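## Task

Put the green wire down so it lies alone, with at least a hand's width of clearance to every other wire; a wire left dangling over the table edge may count as failure.

## Robot and tools

Robot: two arms, left_arm and right_arm, each ending in a parallel two-finger gripper. Calibrated bases in the scene frame: left_arm at (-0.003, +0.283, +0.004) m, right_arm at (+0.008, -0.318, -0.002) m, both nearly unrotated. Fingers point along the gripper's own +z and close along its y. end_effector_position is the spot between the pads, roughly 1 cm short of the tips.

Scene frame: origin at table-top height, halfway between the nominal bases, some 5 to 10 cm in from the near table edge. +x reaches out over the table, +y toward left_arm, +z upward. Arm names do not match image left/right. A bar, a plate behind it and a low rail near the bases are fixtures (tops up to about 3 cm above the table) and give no warning on contact.

Row layout (shared by execute_actions and move): one flat list of 14 numbers covering both arms, each in [-1, 1]: dx, dy, dz, rx, ry, rz, opening for left_arm, then the same seven for right_arm. The first six per arm are an offset, not a pose: a displacement from that arm's Hand target as it stood when the action or move began, along scene-frame axes, with rotation about the Hand target position. Scale: 1.0 = 0.6 m for dx/dy/dz and 180 degrees for the rotation vector rx, ry, rz. Sending the same offset twice moves twice. Six zeros re-request the current Hand target (useful to end pushing or recommand an arm). Opening is absolute: +1 fully open (0.093 m), -1 closed. Always send each gripper the opening it should keep; a 0 is a real command (half open).

execute_actions(actions, cameras): actions is a list of actions; each action is up to 15 rows, one per 1/30 s step, and a short action repeats its final row to fill 15 steps. Every row counts from the start-of-action Hand target, not from the prior row. An empty list returns state plus images. cameras: names from cam_high, cam_low, cam_left_wrist, cam_right_wrist, or ["all"], or []; a wrong name voids the call.

move(target, speed, blend, opening_speed, grip_force, blocking, cameras): straight-line path for each gripper. target is one 14-number row or a list of up to 15 rows; all rows are offsets from the same starting Hand targets. speed: m/s, 0.002 to 2.9, default 0.25 (turn rate up to twice that in rad/s), one value or one per row. blend: corner rounding in metres, 0 means stop at each row. opening_speed: per second on the -1..+1 scale, at least 0.2. grip_force: newtons per pad, 10 to 50, one value or one per arm; persists; lower values close slowly. blocking=false returns early while the move continues. Paths last 0.5 to 10 s, do not avoid obstacles or the other arm, and faster moves overshoot and hit harder. Keep paths away from an arm's own base. The result adds a move: line giving the outcome (done, off_target, moving, held, fault) and limits such as paced or held. done means within 10 mm and 2 degrees; it says nothing about contact.

wait(seconds 0 to 10, cameras): lets time pass holding commands; a running move continues. stop(cameras): brakes a running move. zoom_image(camera, region [x0, y0, x1, y1] pixels, at most 504 by 504) enlarges part of that camera's latest image (images are 672x504). finished_scene(scene): the current scene's number; ends the scene irreversibly and nothing else should follow it in that reply.

Results: end_effector_position (m) and end_effector_quat_wxyz in the scene frame, possibly a few cm off at long reach. Hand target is the last commanded pose after clipping (orientation is clipped to within 40 degrees of the measured one); the gripper often rests short of it, and the next command asks again, so send the remaining gap as an offset if needed. Check position and tilt after each move. Tool commands lists current commands. grip_measured: +1 open, -1 closed; pads meet near -0.94, and each mm of object width adds about 0.0208; readings may sit up to 0.02 high. To grip a wire, command somewhat below the width reading and keep sending it; to release, send a value well above. Joint positions end with the opening in metres. Joint velocities may read within noise. Joint torques follow joint order, include gravity, and joints 1-3 wrap at ±28 N m. A MOTOR HOT line appears near 75 °C; at 90 °C the arm folds and goes idle, at 100 °C it collapses, so avoid long stretched-out holds or pushing into unreachable poses.

Joint ranges (rad): waist -2.618 to 3.054, shoulder 0 to 3.142, elbow 0 to 3.142 (straight 2.901), wrist pitch and yaw -1.571 to 1.571, wrist roll -2.094 to 2.094.

Cameras: cam_high and cam_low on a fixed beam behind the arms, plus a wrist camera on each arm; calibration gives K, distortion and T_world_to_cam, accurate to about a centimetre near image centre.

Avoid: dropping or flinging wires, releasing while moving, leaving anything off or hanging over the table, fast impacts with the table or fixtures, the grippers or wrist cameras touching each other, closing on the other arm's fingers, and strain on camera cables. Loose objects may be nudged now and then, so recheck before finishing.

Each tool is called after "Request:" by a JSON object that holds its "method" and its "body".

## Session

Request:
{"method": "execute_actions", "body": {"actions": []}}

Scene clock: 0.00 s.
left_arm: end_effector_position=(+0.3863, +0.3143, +0.3908) grip_measured=+1.000 end_effector_quat_wxyz=(+0.693, -0.029, +0.721, +0.003) | right_arm: end_effector_position=(+0.3372, -0.0005, +0.2579) grip_measured=-0.928 end_effector_quat_wxyz=(+0.472, -0.491, +0.600, +0.419)
Joint positions: left_arm=[0 1.047 1.047 -0.004 0 0 0.093] | right_arm=[0.524 1.576 1.111 0.139 -0.915 -0.228 0.001]
Joint velocities: within noise
Joint torques (N m): no reading
Heat: left arm: 26 °C; right arm: 27 °C.
Hand target: left_arm +0.3840, +0.3135, +0.3981; +0.699, -0.027, +0.715, +0.002 | right_arm +0.3370, -0.0008, +0.2620; +0.474, -0.491, +0.599, +0.418
Tool commands: left_gripper/opening=+1.0 right_gripper/opening=-0.933684

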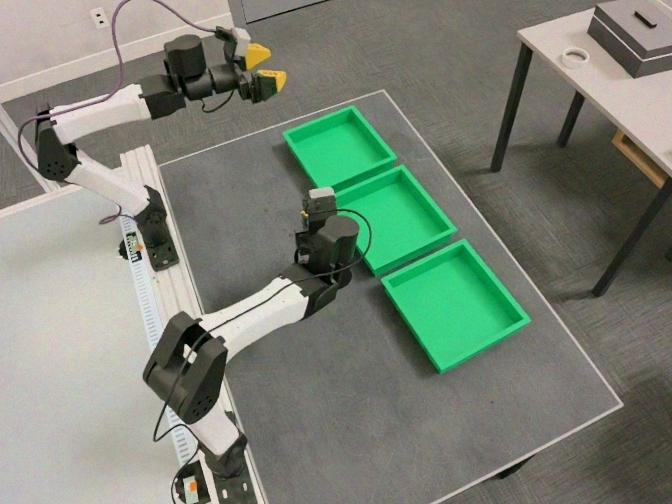

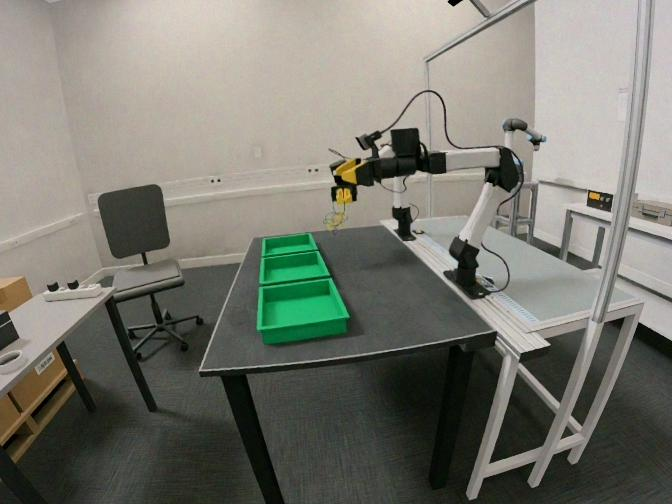

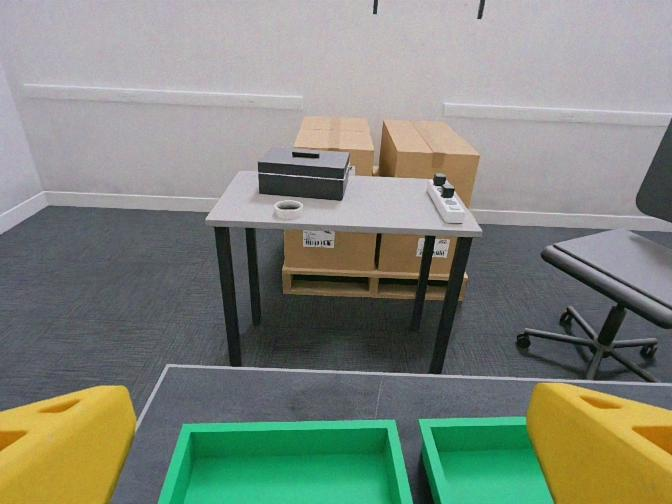

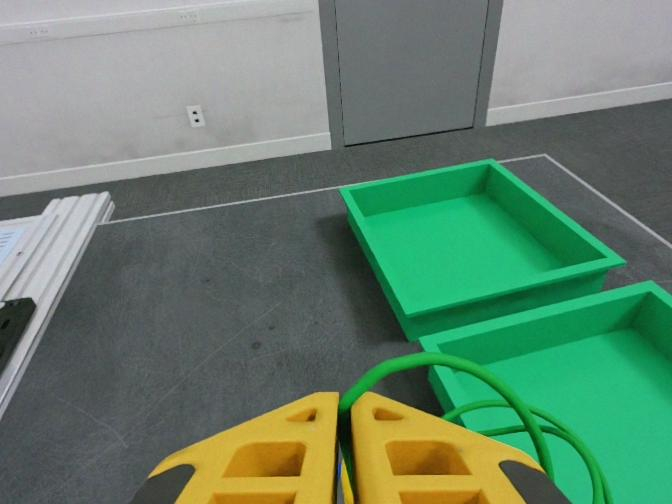

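Request:
{"method": "zoom_image", "body": {"camera": "cam_low", "region": [290, 130, 410, 250]}}

Request:
{"method": "zoom_image", "body": {"camera": "cam_right_wrist", "region": [200, 300, 640, 504]}}

Request:
{"method": "zoom_image", "body": {"camera": "cam_high", "region": [250, 150, 430, 310]}}

Scaled by 4.200.

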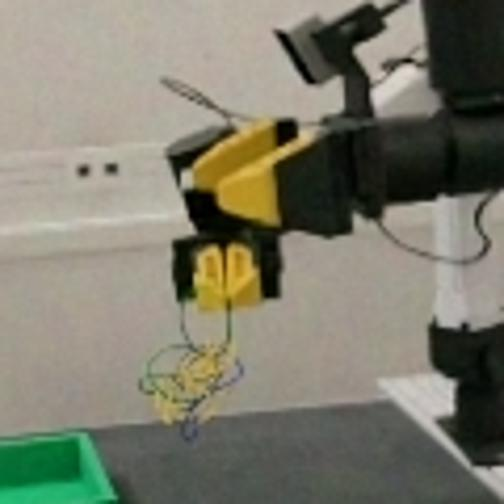

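Scaled by 1.145.

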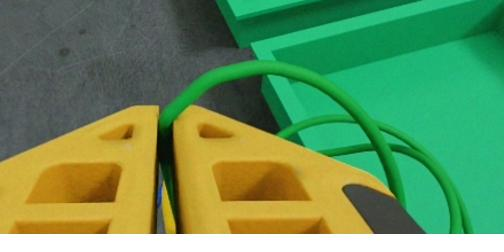

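Scaled by 2.800.

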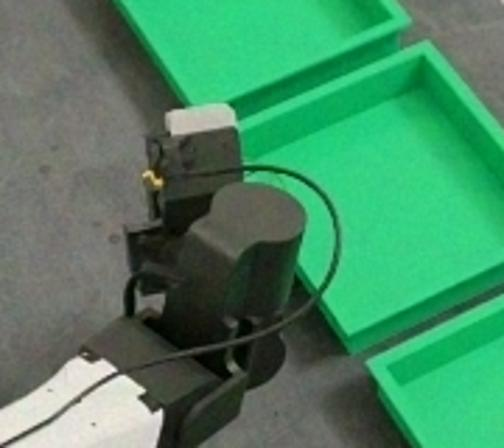

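Request:
{"method": "move", "body": {"target": [-0.09, -0.08, -0.2, 0, 0, -0.45, 1, 0, 0, 0, 0, 0, 0, -0.933684], "cameras": ["all"]}}

Scene clock: 5.47 s.
left_arm: end_effector_position=(+0.3351, +0.2704, +0.2787) grip_measured=+1.000 end_effector_quat_wxyz=(+0.599, +0.345, +0.614, -0.381) | right_arm: end_effector_position=(+0.3372, -0.0005, +0.2579) grip_measured=-0.928 end_effector_quat_wxyz=(+0.472, -0.491, +0.600, +0.419)
Joint positions: left_arm=[0.423 1.354 0.865 0.184 1.547 0.299 0.093] | right_arm=[0.524 1.576 1.111 0.139 -0.915 -0.228 0.001]
Joint torques (N m): left_arm=[-0.83 -6.16 6.08 1.45 0.22 0.35] | right_arm=[-0.25 -7.54 7.64 1.95 -0.21 0.08]
Heat: left arm: 27 °C; right arm: 29 °C.
Hand target: left_arm +0.3300, +0.2655, +0.2779; +0.533, +0.443, +0.561, -0.452 | right_arm +0.3370, -0.0008, +0.2620; +0.474, -0.491, +0.599, +0.418
Off the commanded pose: left_arm 0.007 m, 17 deg | right_arm 0.004 m, 0 deg.
joint sent to its limit (left arm) — joint 5 (wrist yaw), upper limit. The joint targets are off in orientation, not in position.
move: off_target (left_arm)
camera_calibration:
cam_left_wrist: T_world_to_cam=[[-0.886742, -0.460878, 0.0357623, 0.412894], [-0.221775, 0.356269, -0.907683, 0.268379], [0.405591, -0.812812, -0.41813, 0.287461], [0, 0, 0, 1]] pos_world=[0.309059, 0.32833, 0.349033]

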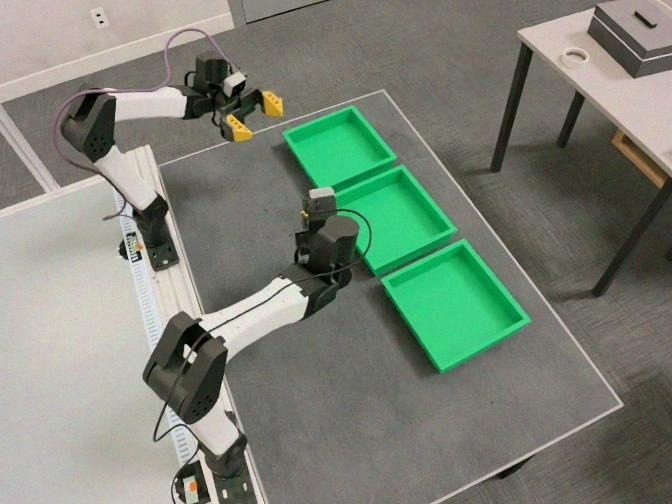

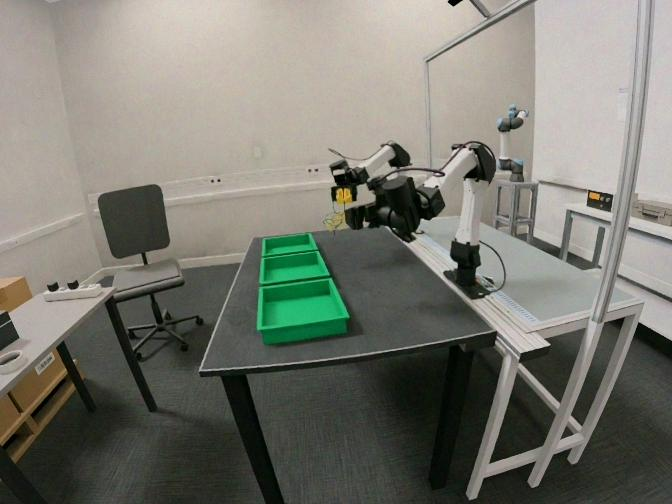

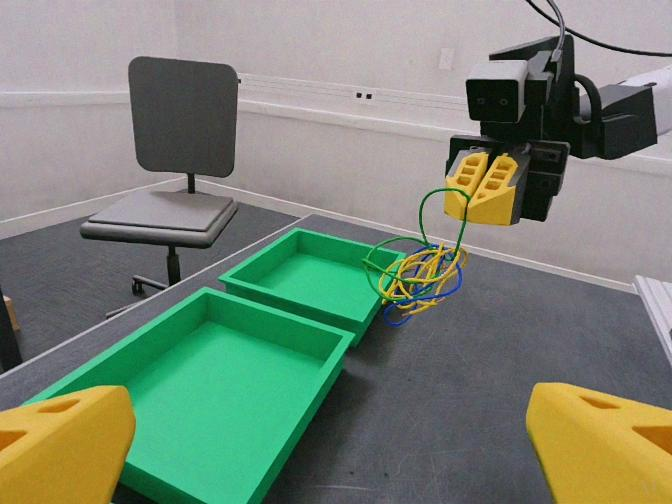

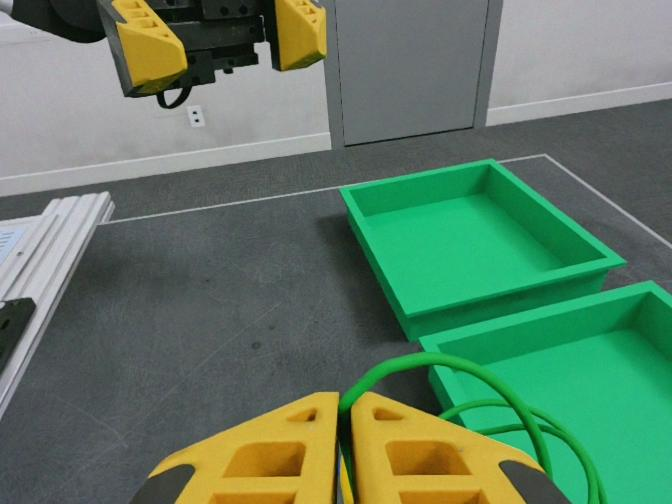

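Request:
{"method": "zoom_image", "body": {"camera": "cam_left_wrist", "region": [340, 130, 540, 330]}}

Request:
{"method": "zoom_image", "body": {"camera": "cam_left_wrist", "region": [355, 225, 475, 335]}}

Scaled by 2.520.

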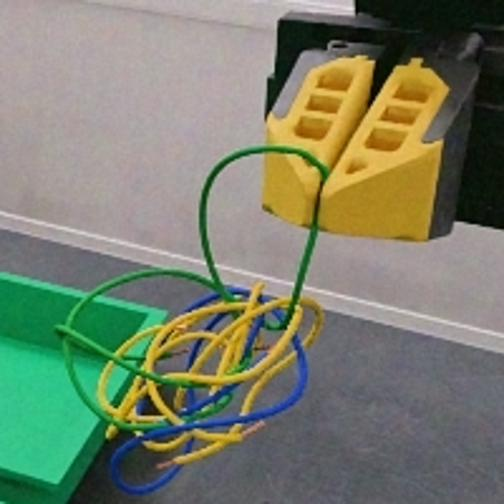

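Scaled by 4.200.

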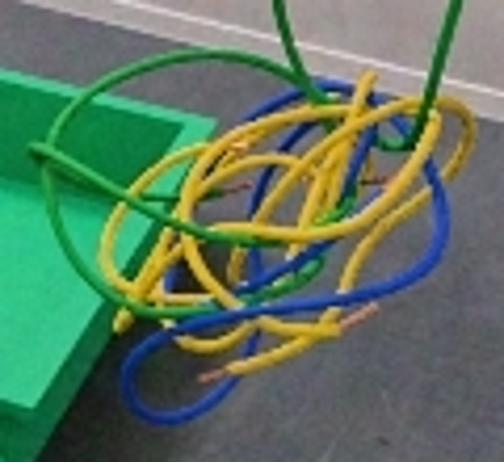

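Request:
{"method": "move", "body": {"target": [-0.033, -0.234, -0.147, 0, 0, 0.094, 1, 0, 0, 0, 0, 0, 0, -0.933684], "cameras": ["cam_left_wrist", "cam_high"], "speed": 0.15}}

Scene clock: 9.20 s.
left_arm: end_effector_position=(+0.3118, +0.1273, +0.1957) grip_measured=+1.000 end_effector_quat_wxyz=(+0.597, +0.359, +0.617, -0.368) | right_arm: end_effector_position=(+0.3372, -0.0005, +0.2579) grip_measured=-0.928 end_effector_quat_wxyz=(+0.472, -0.491, +0.600, +0.419)
Joint positions: left_arm=[-0.108 1.352 0.404 0.885 1.014 0.077 0.093] | right_arm=[0.524 1.576 1.111 0.139 -0.915 -0.228 0.001]
Joint torques (N m): left_arm=[-0.65 -3.32 5.08 2.08 -0.19 0.11] | right_arm=[-0.25 -7.54 7.62 1.96 -0.22 0.09]
Heat: left arm: 27 °C; right arm: 29 °C.
Hand target: left_arm +0.3102, +0.1251, +0.1897; +0.594, +0.356, +0.620, -0.369 | right_arm +0.3370, -0.0008, +0.2620; +0.474, -0.491, +0.599, +0.418
Off the commanded pose: left_arm 0.007 m, 1 deg | right_arm 0.004 m, 0 deg.
move: done
camera_calibration:
cam_left_wrist: T_world_to_cam=[[-0.886881, -0.461936, 0.00763632, 0.335054], [-0.210439, 0.389201, -0.896793, 0.229048], [0.411289, -0.796955, -0.442384, 0.146832], [0, 0, 0, 1]] pos_world=[0.284964, 0.182646, 0.267806]
Images, in order (width x height): cam_high 672x504, cam_left_wrist 672x504.

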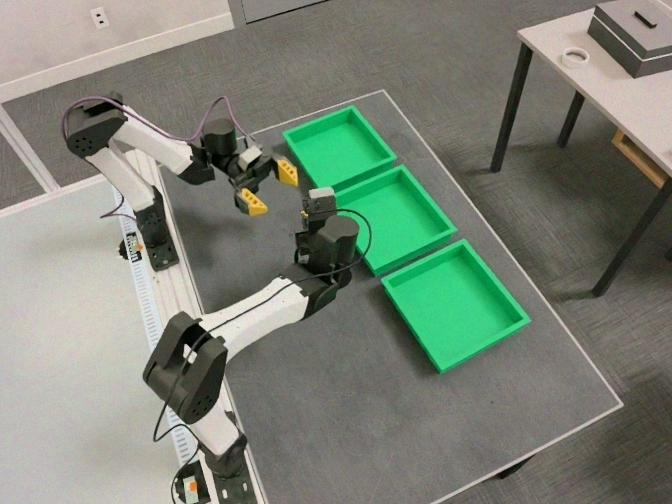

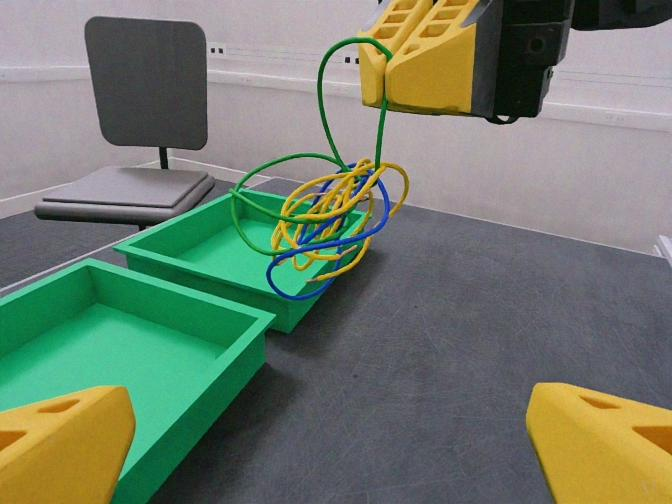

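Request:
{"method": "zoom_image", "body": {"camera": "cam_left_wrist", "region": [220, 140, 420, 310]}}

Request:
{"method": "zoom_image", "body": {"camera": "cam_left_wrist", "region": [310, 140, 420, 240]}}

Request:
{"method": "zoom_image", "body": {"camera": "cam_left_wrist", "region": [260, 200, 370, 310]}}

Scaled by 2.520.

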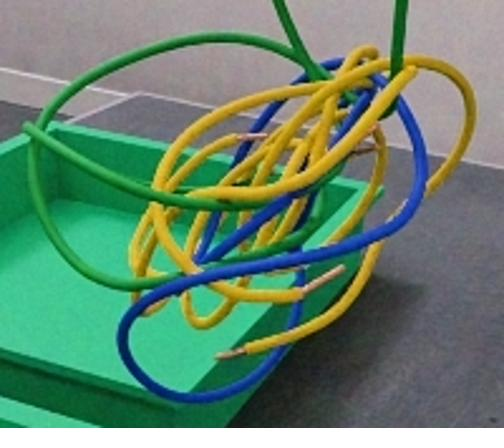

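Scaled by 4.582.

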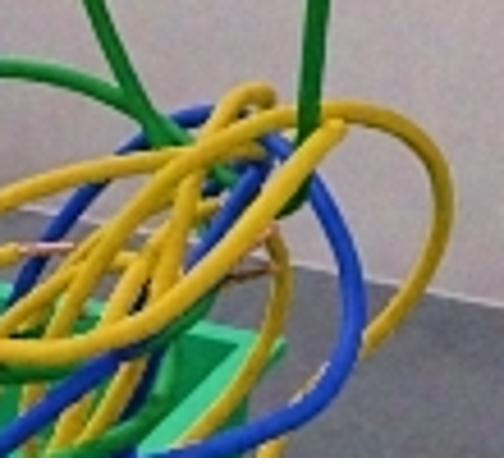

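Scaled by 4.582.

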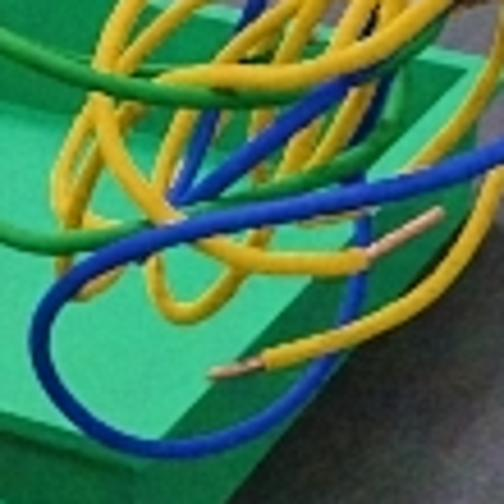

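Request:
{"method": "move", "body": {"target": [0.1, 0.04, 0.0, 0, 0, 0, 1, 0, 0, 0, 0, 0, 0, -0.933684], "cameras": ["cam_left_wrist"], "speed": 0.15}}

Scene clock: 11.40 s.
left_arm: end_effector_position=(+0.3659, +0.1483, +0.1861) grip_measured=+1.000 end_effector_quat_wxyz=(+0.588, +0.348, +0.628, -0.373) | right_arm: end_effector_position=(+0.3372, -0.0005, +0.2579) grip_measured=-0.928 end_effector_quat_wxyz=(+0.472, -0.491, +0.600, +0.419)
Joint positions: left_arm=[-0.023 1.584 0.59 0.894 1.09 0.077 0.093] | right_arm=[0.524 1.576 1.111 0.139 -0.915 -0.228 0.001]
Joint torques (N m): left_arm=[0.58 -5.16 8.12 1.92 0.05 0.25] | right_arm=[-0.29 -7.5 7.62 1.95 -0.21 0.1]
Heat: left arm: 27 °C; right arm: 30 °C.
Hand target: left_arm +0.3703, +0.1491, +0.1899; +0.594, +0.356, +0.620, -0.369 | right_arm +0.3370, -0.0008, +0.2620; +0.474, -0.491, +0.599, +0.418
Off the commanded pose: left_arm 0.006 m, 2 deg | right_arm 0.004 m, 0 deg.
move: done
camera_calibration:
cam_left_wrist: T_world_to_cam=[[-0.882119, -0.469144, 0.0420753, 0.385617], [-0.246071, 0.382821, -0.890448, 0.236385], [0.401641, -0.795834, -0.453136, 0.142402], [0, 0, 0, 1]] pos_world=[0.341133, 0.203745, 0.258791]
Images, in order (width x height): cam_left_wrist 672x504.

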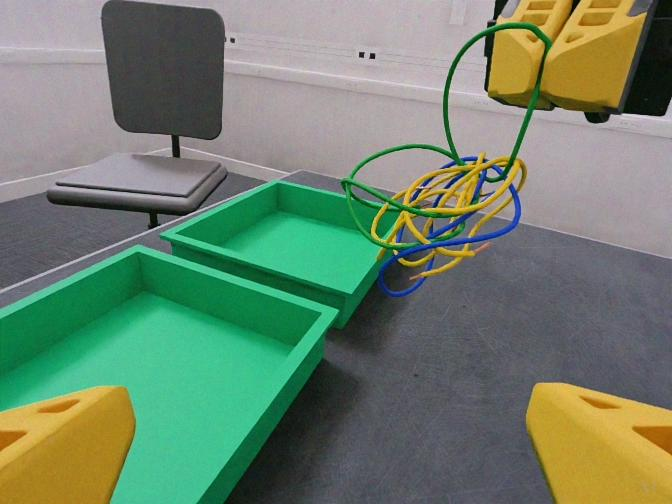

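Request:
{"method": "zoom_image", "body": {"camera": "cam_left_wrist", "region": [340, 140, 540, 300]}}

Request:
{"method": "zoom_image", "body": {"camera": "cam_left_wrist", "region": [440, 145, 540, 235]}}

Request:
{"method": "zoom_image", "body": {"camera": "cam_left_wrist", "region": [370, 190, 490, 300]}}

Scaled by 2.520.

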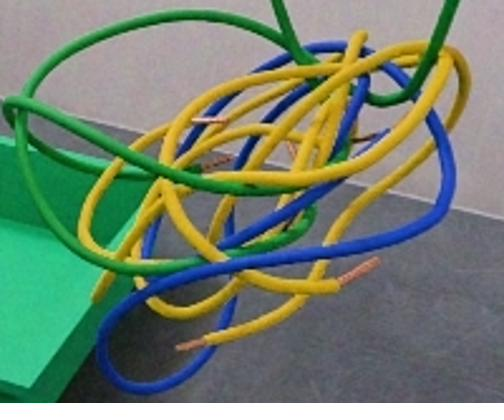

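Scaled by 5.040.

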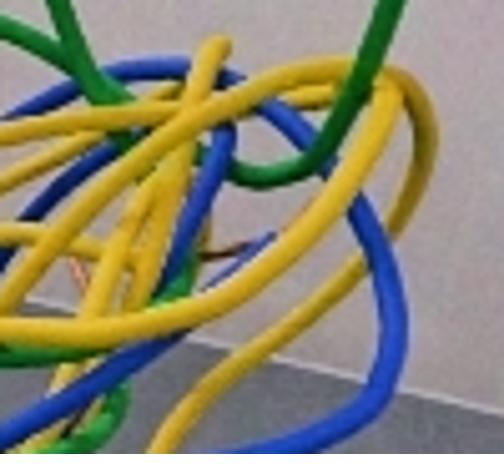

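Scaled by 4.200.

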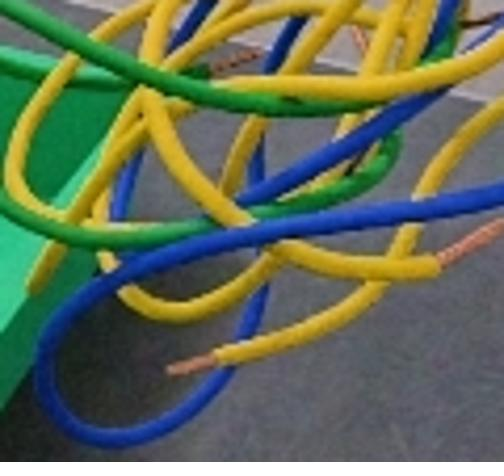

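Request:
{"method": "move", "body": {"target": [0.0, 0.0, 0.0, -0.237, 0.4405, 0.011, 0.0, 0, 0, 0, 0, 0, 0, -0.933684], "cameras": ["cam_left_wrist", "cam_low"], "speed": 0.3}}

Scene clock: 17.90 s.
left_arm: end_effector_position=(+0.3652, +0.1480, +0.1846) grip_measured=+0.001 end_effector_quat_wxyz=(+0.154, -0.194, +0.693, -0.677) | right_arm: end_effector_position=(+0.3372, -0.0005, +0.2579) grip_measured=-0.928 end_effector_quat_wxyz=(+0.472, -0.491, +0.600, +0.419)
Joint positions: left_arm=[-0.023 1.584 0.59 0.884 1.093 -1.474 0.045] | right_arm=[0.524 1.576 1.111 0.139 -0.915 -0.228 0.001]
Joint torques (N m): left_arm=[0.51 -5.2 8.18 2.04 0.06 0.1] | right_arm=[-0.27 -7.47 7.6 1.95 -0.21 0.08]
Heat: left arm: 28 °C; right arm: 31 °C.
Hand target: left_arm +0.3702, +0.1491, +0.1898; +0.158, -0.187, +0.690, -0.681 | right_arm +0.3370, -0.0008, +0.2620; +0.474, -0.491, +0.599, +0.418
Off the commanded pose: left_arm 0.007 m, 1 deg | right_arm 0.004 m, 0 deg.
move: done
camera_calibration:
cam_left_wrist: T_world_to_cam=[[0.0380757, -0.0053967, 0.99926, -0.196433], [-0.997721, -0.0559586, 0.0377149, 0.403181], [0.0557137, -0.998419, -0.00751506, 0.215893], [0, 0, 0, 1]] pos_world=[0.397713, 0.237053, 0.182704]
Images, in order (width x height): cam_low 672x504, cam_left_wrist 672x504.

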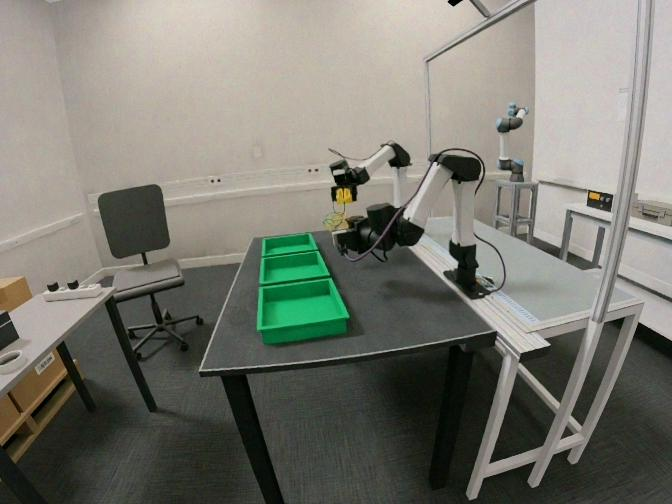

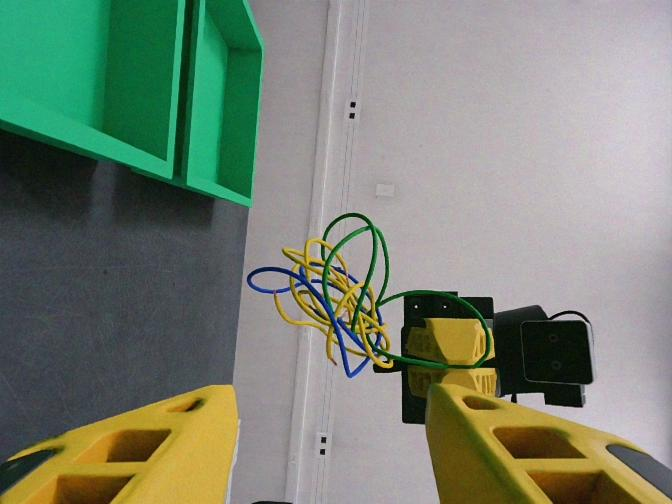

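Request:
{"method": "zoom_image", "body": {"camera": "cam_left_wrist", "region": [240, 200, 400, 390]}}

Request:
{"method": "zoom_image", "body": {"camera": "cam_left_wrist", "region": [310, 280, 400, 380]}}

Scaled by 2.653.

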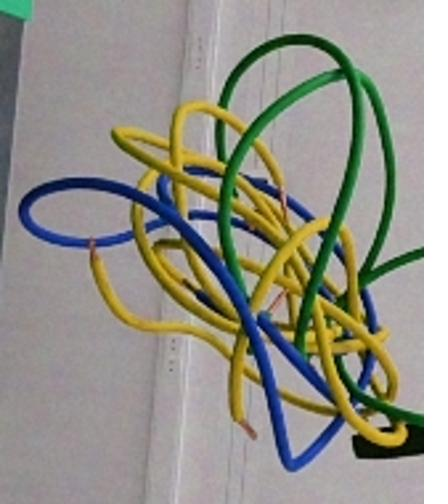

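Scaled by 5.040.

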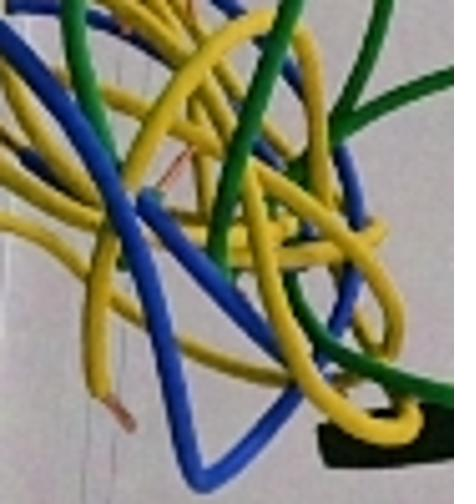

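Request:
{"method": "move", "body": {"target": [-0.0703, -0.055, -0.0027, 0, 0, 0, -0.35, 0, 0, 0, 0, 0, 0, -0.933684], "cameras": ["cam_left_wrist"], "speed": 0.15}}

Scene clock: 19.80 s.
left_arm: end_effector_position=(+0.3321, +0.1177, +0.1835) grip_measured=-0.349 end_effector_quat_wxyz=(+0.152, -0.191, +0.693, -0.678) | right_arm: end_effector_position=(+0.3372, -0.0005, +0.2579) grip_measured=-0.928 end_effector_quat_wxyz=(+0.472, -0.491, +0.600, +0.419)
Joint positions: left_arm=[-0.14 1.479 0.465 0.925 0.984 -1.496 0.028] | right_arm=[0.524 1.576 1.111 0.139 -0.915 -0.228 0.001]
Joint torques (N m): left_arm=[-0.51 -7.5 4.85 2.15 -0.17 0.1] | right_arm=[-0.21 -7.53 7.65 1.96 -0.21 0.08]
Heat: left arm: 28 °C; right arm: 32 °C.
Hand target: left_arm +0.3280, +0.1161, +0.1881; +0.158, -0.187, +0.690, -0.681 | right_arm +0.3370, -0.0008, +0.2620; +0.474, -0.491, +0.599, +0.418
Off the commanded pose: left_arm 0.006 m, 1 deg | right_arm 0.004 m, 0 deg.
move: done
camera_calibration:
cam_left_wrist: T_world_to_cam=[[0.0367159, -0.00521819, 0.999312, -0.193806], [-0.998123, -0.0492463, 0.036415, 0.367992], [0.0490224, -0.998773, -0.00701651, 0.189582], [0, 0, 0, 1]] pos_world=[0.365123, 0.20646, 0.181602]
Images, in order (width x height): cam_left_wrist 672x504.

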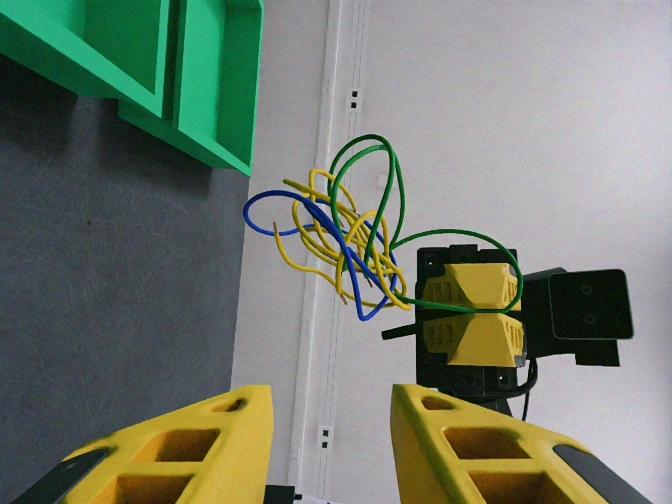

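Request:
{"method": "zoom_image", "body": {"camera": "cam_left_wrist", "region": [240, 130, 420, 330]}}

Request:
{"method": "zoom_image", "body": {"camera": "cam_left_wrist", "region": [300, 230, 420, 330]}}

Scaled by 2.520.

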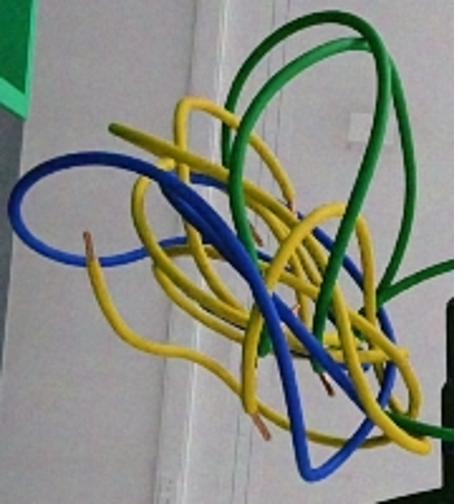

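Scaled by 4.200.

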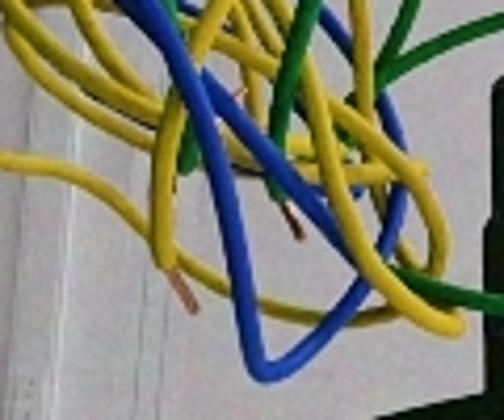

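Request:
{"method": "move", "body": {"target": [0.0515, -0.1288, -0.0033, 0, 0, 0, -0.35, 0, 0, 0, 0, 0, 0, -0.933684], "cameras": ["cam_left_wrist"], "speed": 0.08}}

Scene clock: 22.83 s.
left_arm: end_effector_position=(+0.3537, +0.0440, +0.1800) grip_measured=-0.349 end_effector_quat_wxyz=(+0.152, -0.192, +0.695, -0.676) | right_arm: end_effector_position=(+0.3372, -0.0005, +0.2579) grip_measured=-0.928 end_effector_quat_wxyz=(+0.472, -0.491, +0.600, +0.419)
Joint positions: left_arm=[-0.39 1.644 0.596 0.973 0.732 -1.52 0.028] | right_arm=[0.524 1.576 1.111 0.139 -0.915 -0.228 0.001]
Joint torques (N m): left_arm=[-0.81 -5.48 8.25 2.28 -0.22 0.07] | right_arm=[-0.17 -7.51 7.6 1.95 -0.22 0.07]
Heat: left arm: 28 °C; right arm: 32 °C.
Hand target: left_arm +0.3590, +0.0389, +0.1861; +0.158, -0.187, +0.690, -0.681 | right_arm +0.3370, -0.0008, +0.2620; +0.474, -0.491, +0.599, +0.418
Off the commanded pose: left_arm 0.010 m, 1 deg | right_arm 0.004 m, 0 deg.
move: done
camera_calibration:
cam_left_wrist: T_world_to_cam=[[0.0390129, -0.0107708, 0.999181, -0.192121], [-0.997992, -0.0503636, 0.0384236, 0.385772], [0.0499085, -0.998673, -0.012714, 0.115659], [0, 0, 0, 1]] pos_world=[0.38672, 0.132865, 0.178612]
Images, in order (width x height): cam_left_wrist 672x504.

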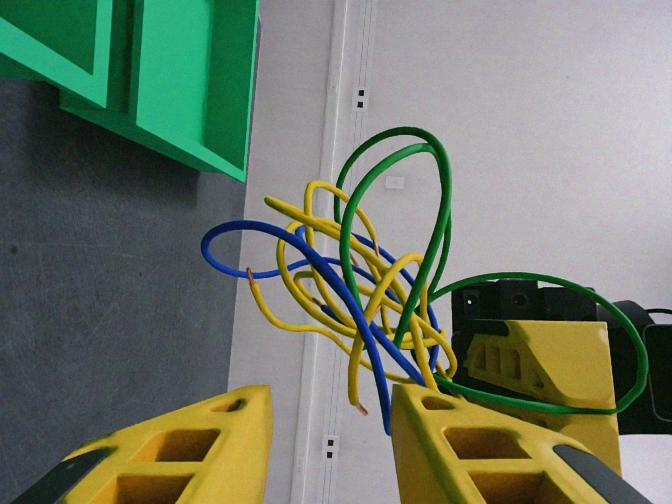

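Request:
{"method": "zoom_image", "body": {"camera": "cam_left_wrist", "region": [230, 320, 450, 460]}}

Scaled by 2.291.

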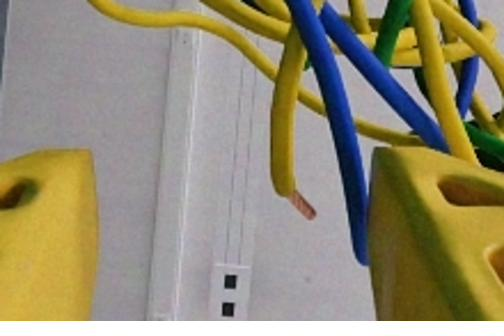

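Request:
{"method": "move", "body": {"target": [0.0155, -0.006, 0.001, 0, 0, 0, -0.35, 0, 0, 0, 0, 0, 0, -0.933684], "cameras": ["cam_left_wrist"], "speed": 0.05}}

Scene clock: 24.23 s.
left_arm: end_effector_position=(+0.3636, +0.0408, +0.1827) grip_measured=-0.349 end_effector_quat_wxyz=(+0.156, -0.189, +0.693, -0.678) | right_arm: end_effector_position=(+0.3372, -0.0005, +0.2579) grip_measured=-0.928 end_effector_quat_wxyz=(+0.472, -0.491, +0.600, +0.419)
Joint positions: left_arm=[-0.39 1.676 0.637 0.973 0.731 -1.52 0.028] | right_arm=[0.524 1.576 1.111 0.139 -0.915 -0.228 0.001]
Joint torques (N m): left_arm=[-0.91 -5.91 8.29 2.19 -0.22 0.11] | right_arm=[-0.24 -7.51 7.64 1.97 -0.23 0.09]
Heat: left arm: 28 °C; right arm: 32 °C.
Hand target: left_arm +0.3683, +0.0353, +0.1867; +0.158, -0.187, +0.690, -0.681 | right_arm +0.3370, -0.0008, +0.2620; +0.474, -0.491, +0.599, +0.418
Off the commanded pose: left_arm 0.008 m, 1 deg | right_arm 0.004 m, 0 deg.
move: done
camera_calibration:
cam_left_wrist: T_world_to_cam=[[0.0301306, -0.00726039, 0.99952, -0.192116], [-0.99819, -0.0522894, 0.0297106, 0.397205], [0.0520486, -0.998606, -0.00882276, 0.110438], [0, 0, 0, 1]] pos_world=[0.396526, 0.129659, 0.181197]
Images, in order (width x height): cam_left_wrist 672x504.

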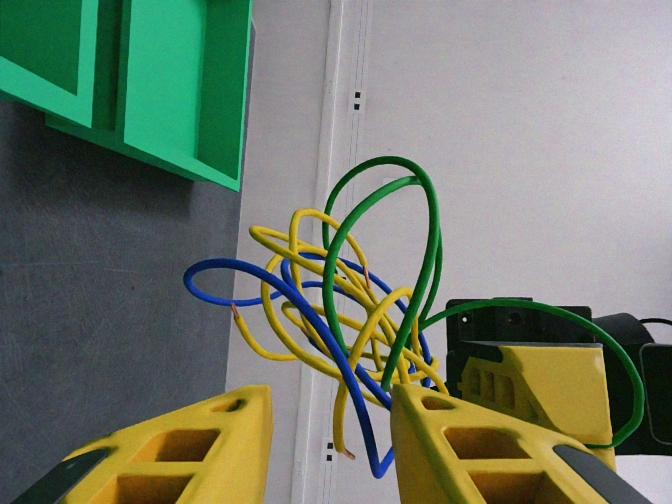

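Request:
{"method": "move", "body": {"target": [0, 0, 0, 0, 0, 0, -1, 0, 0, 0, 0, 0, 0, -0.933684], "cameras": ["cam_left_wrist"], "opening_speed": 0.6}}

Scene clock: 25.83 s.
left_arm: end_effector_position=(+0.3636, +0.0408, +0.1827) grip_measured=-0.975 end_effector_quat_wxyz=(+0.155, -0.190, +0.693, -0.678) | right_arm: end_effector_position=(+0.3372, -0.0005, +0.2579) grip_measured=-0.928 end_effector_quat_wxyz=(+0.472, -0.491, +0.600, +0.419)
Joint positions: left_arm=[-0.39 1.676 0.637 0.973 0.731 -1.521 0] | right_arm=[0.524 1.576 1.111 0.139 -0.915 -0.228 0.001]
Joint torques (N m): left_arm=[-0.96 -5.85 8.29 2.19 -0.21 0.14] | right_arm=[-0.28 -7.51 7.58 1.96 -0.21 0.09]
Heat: left arm: 28 °C; right arm: 32 °C.
Hand target: left_arm +0.3683, +0.0353, +0.1867; +0.158, -0.187, +0.690, -0.681 | right_arm +0.3370, -0.0008, +0.2620; +0.474, -0.491, +0.599, +0.418
Off the commanded pose: left_arm 0.008 m, 1 deg | right_arm 0.004 m, 0 deg.
move: done
camera_calibration:
cam_left_wrist: T_world_to_cam=[[0.0304244, -0.00714467, 0.999512, -0.192246], [-0.998181, -0.0522873, 0.0300101, 0.397146], [0.0520473, -0.998607, -0.00872248, 0.110421], [0, 0, 0, 1]] pos_world=[0.396526, 0.129659, 0.181197]
Images, in order (width x height): cam_left_wrist 672x504.

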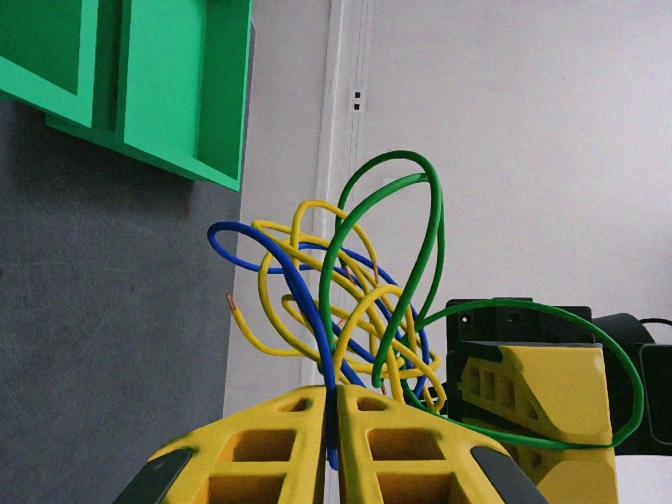

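Request:
{"method": "zoom_image", "body": {"camera": "cam_left_wrist", "region": [200, 140, 460, 400]}}

Request:
{"method": "zoom_image", "body": {"camera": "cam_left_wrist", "region": [280, 320, 400, 480]}}

Scaled by 1.938.

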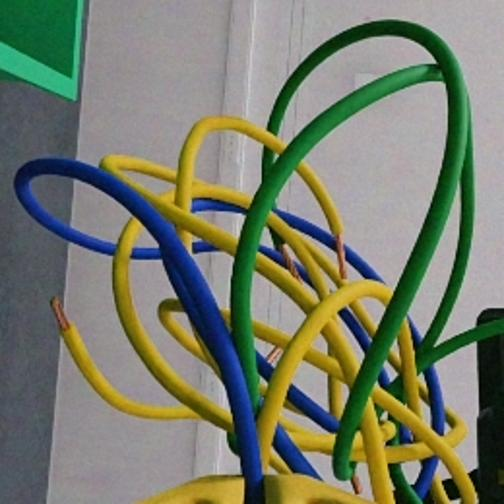

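Scaled by 3.150.

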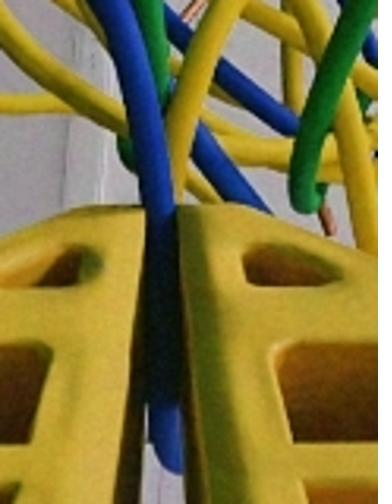

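Request:
{"method": "move", "body": {"target": [0.0, 0.15, -0.03, 0, 0, 0, -1, 0, 0, 0, 0, 0, 0, -0.933684], "cameras": ["cam_left_wrist"], "speed": 0.06}}

Scene clock: 28.27 s.
left_arm: end_effector_position=(+0.3699, +0.1218, +0.1742) grip_measured=-0.975 end_effector_quat_wxyz=(+0.154, -0.185, +0.688, -0.685) | right_arm: end_effector_position=(+0.3372, -0.0005, +0.2579) grip_measured=-0.928 end_effector_quat_wxyz=(+0.472, -0.491, +0.600, +0.419)
Joint positions: left_arm=[-0.11 1.676 0.588 1.028 1.021 -1.513 0] | right_arm=[0.524 1.576 1.111 0.139 -0.915 -0.228 0.001]
Joint torques (N m): left_arm=[1.17 -6.72 4.48 2 -0.05 0.32] | right_arm=[-0.23 -7.49 7.61 1.97 -0.22 0.08]
Heat: left arm: 28 °C; right arm: 33 °C.
Hand target: left_arm +0.3683, +0.1252, +0.1687; +0.158, -0.187, +0.690, -0.681 | right_arm +0.3370, -0.0008, +0.2620; +0.474, -0.491, +0.599, +0.418
Off the commanded pose: left_arm 0.007 m, 1 deg | right_arm 0.004 m, 0 deg.
move: done
camera_calibration:
cam_left_wrist: T_world_to_cam=[[0.0225627, 0.00816067, 0.999712, -0.182339], [-0.998795, -0.04341, 0.0228963, 0.408161], [0.0435844, -0.999024, 0.00717139, 0.191333], [0, 0, 0, 1]] pos_world=[0.403444, 0.210353, 0.171568]
Images, in order (width x height): cam_left_wrist 672x504.

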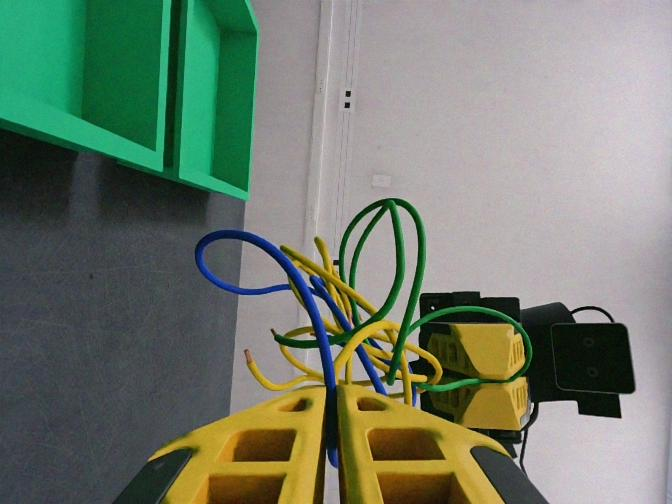

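Request:
{"method": "zoom_image", "body": {"camera": "cam_left_wrist", "region": [180, 180, 440, 420]}}

Request:
{"method": "zoom_image", "body": {"camera": "cam_left_wrist", "region": [310, 290, 450, 410]}}

Scaled by 1.938.

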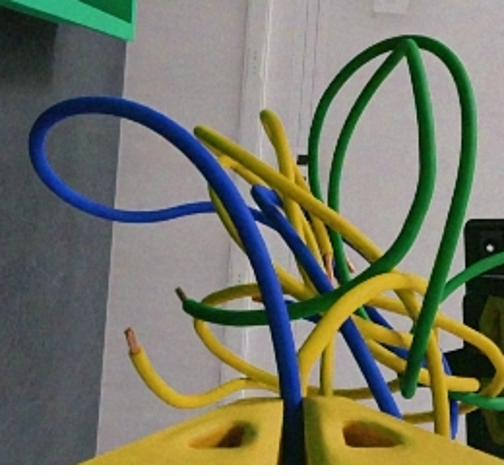

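Scaled by 3.600.

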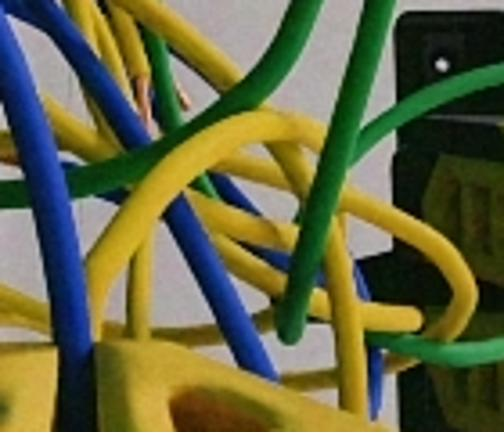

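Request:
{"method": "wait", "body": {"seconds": 0.1, "cameras": ["cam_high", "cam_low"]}}

Request:
{"method": "zoom_image", "body": {"camera": "cam_high", "region": [220, 140, 400, 290]}}

Request:
{"method": "zoom_image", "body": {"camera": "cam_low", "region": [300, 160, 420, 270]}}

Scene clock: 29.00 s.
left_arm: end_effector_position=(+0.3698, +0.1218, +0.1742) grip_measured=-0.975 end_effector_quat_wxyz=(+0.154, -0.185, +0.688, -0.685) | right_arm: end_effector_position=(+0.3372, -0.0005, +0.2579) grip_measured=-0.928 end_effector_quat_wxyz=(+0.472, -0.491, +0.600, +0.419)
Joint positions: left_arm=[-0.11 1.676 0.588 1.028 1.021 -1.513 0] | right_arm=[0.524 1.576 1.111 0.139 -0.915 -0.228 0.001]
Joint torques (N m): left_arm=[1.09 -6.68 4.52 2.02 -0.05 0.35] | right_arm=[-0.21 -7.47 7.6 1.97 -0.21 0.08]
Heat: left arm: 28 °C; right arm: 33 °C.
Hand target: left_arm +0.3683, +0.1252, +0.1687; +0.158, -0.187, +0.690, -0.681 | right_arm +0.3370, -0.0008, +0.2620; +0.474, -0.491, +0.599, +0.418
Tool commands: left_gripper/opening=-1.0 right_gripper/opening=-0.933684
Off the commanded pose: left_arm 0.007 m, 1 deg | right_arm 0.004 m, 0 deg.
wait: 0.10 s; at rest from the start
Images, in order (width x height): cam_high 672x504, cam_low 672x504.

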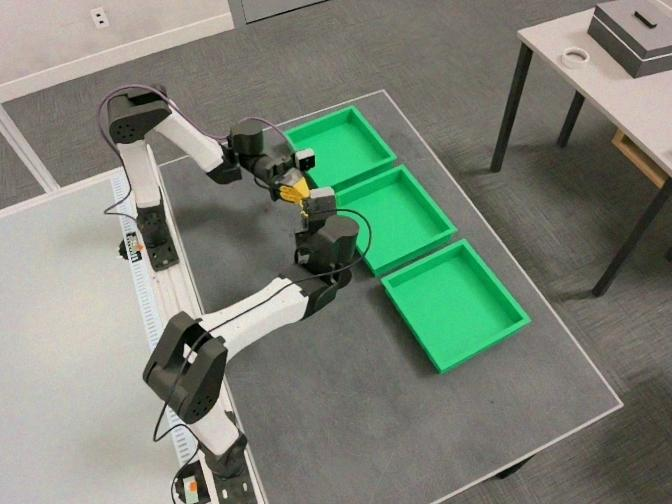

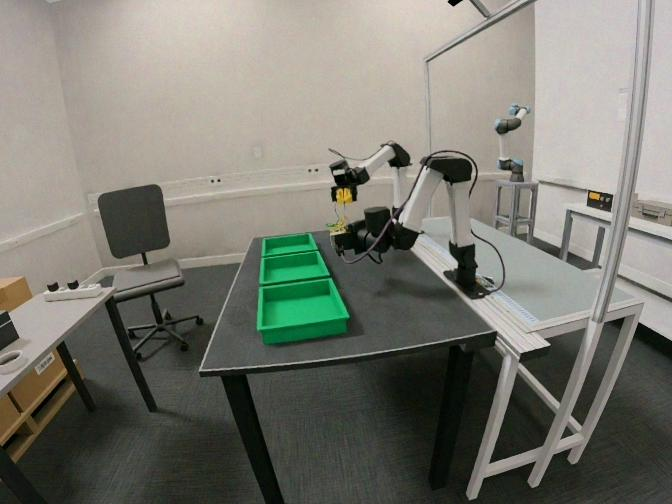

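Scaled by 2.800.

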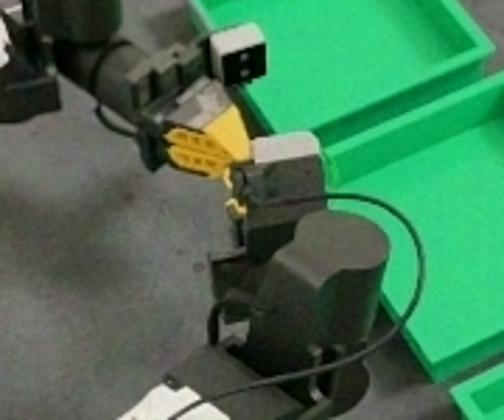

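Scaled by 4.200.

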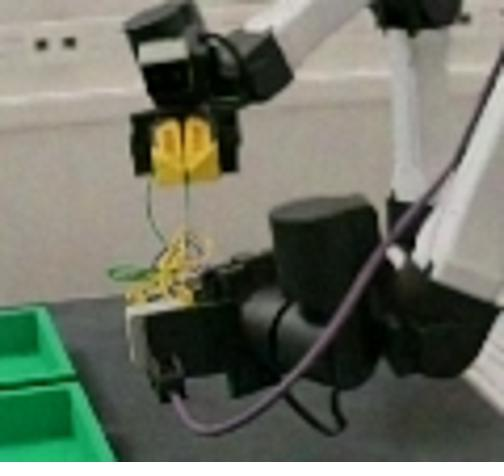

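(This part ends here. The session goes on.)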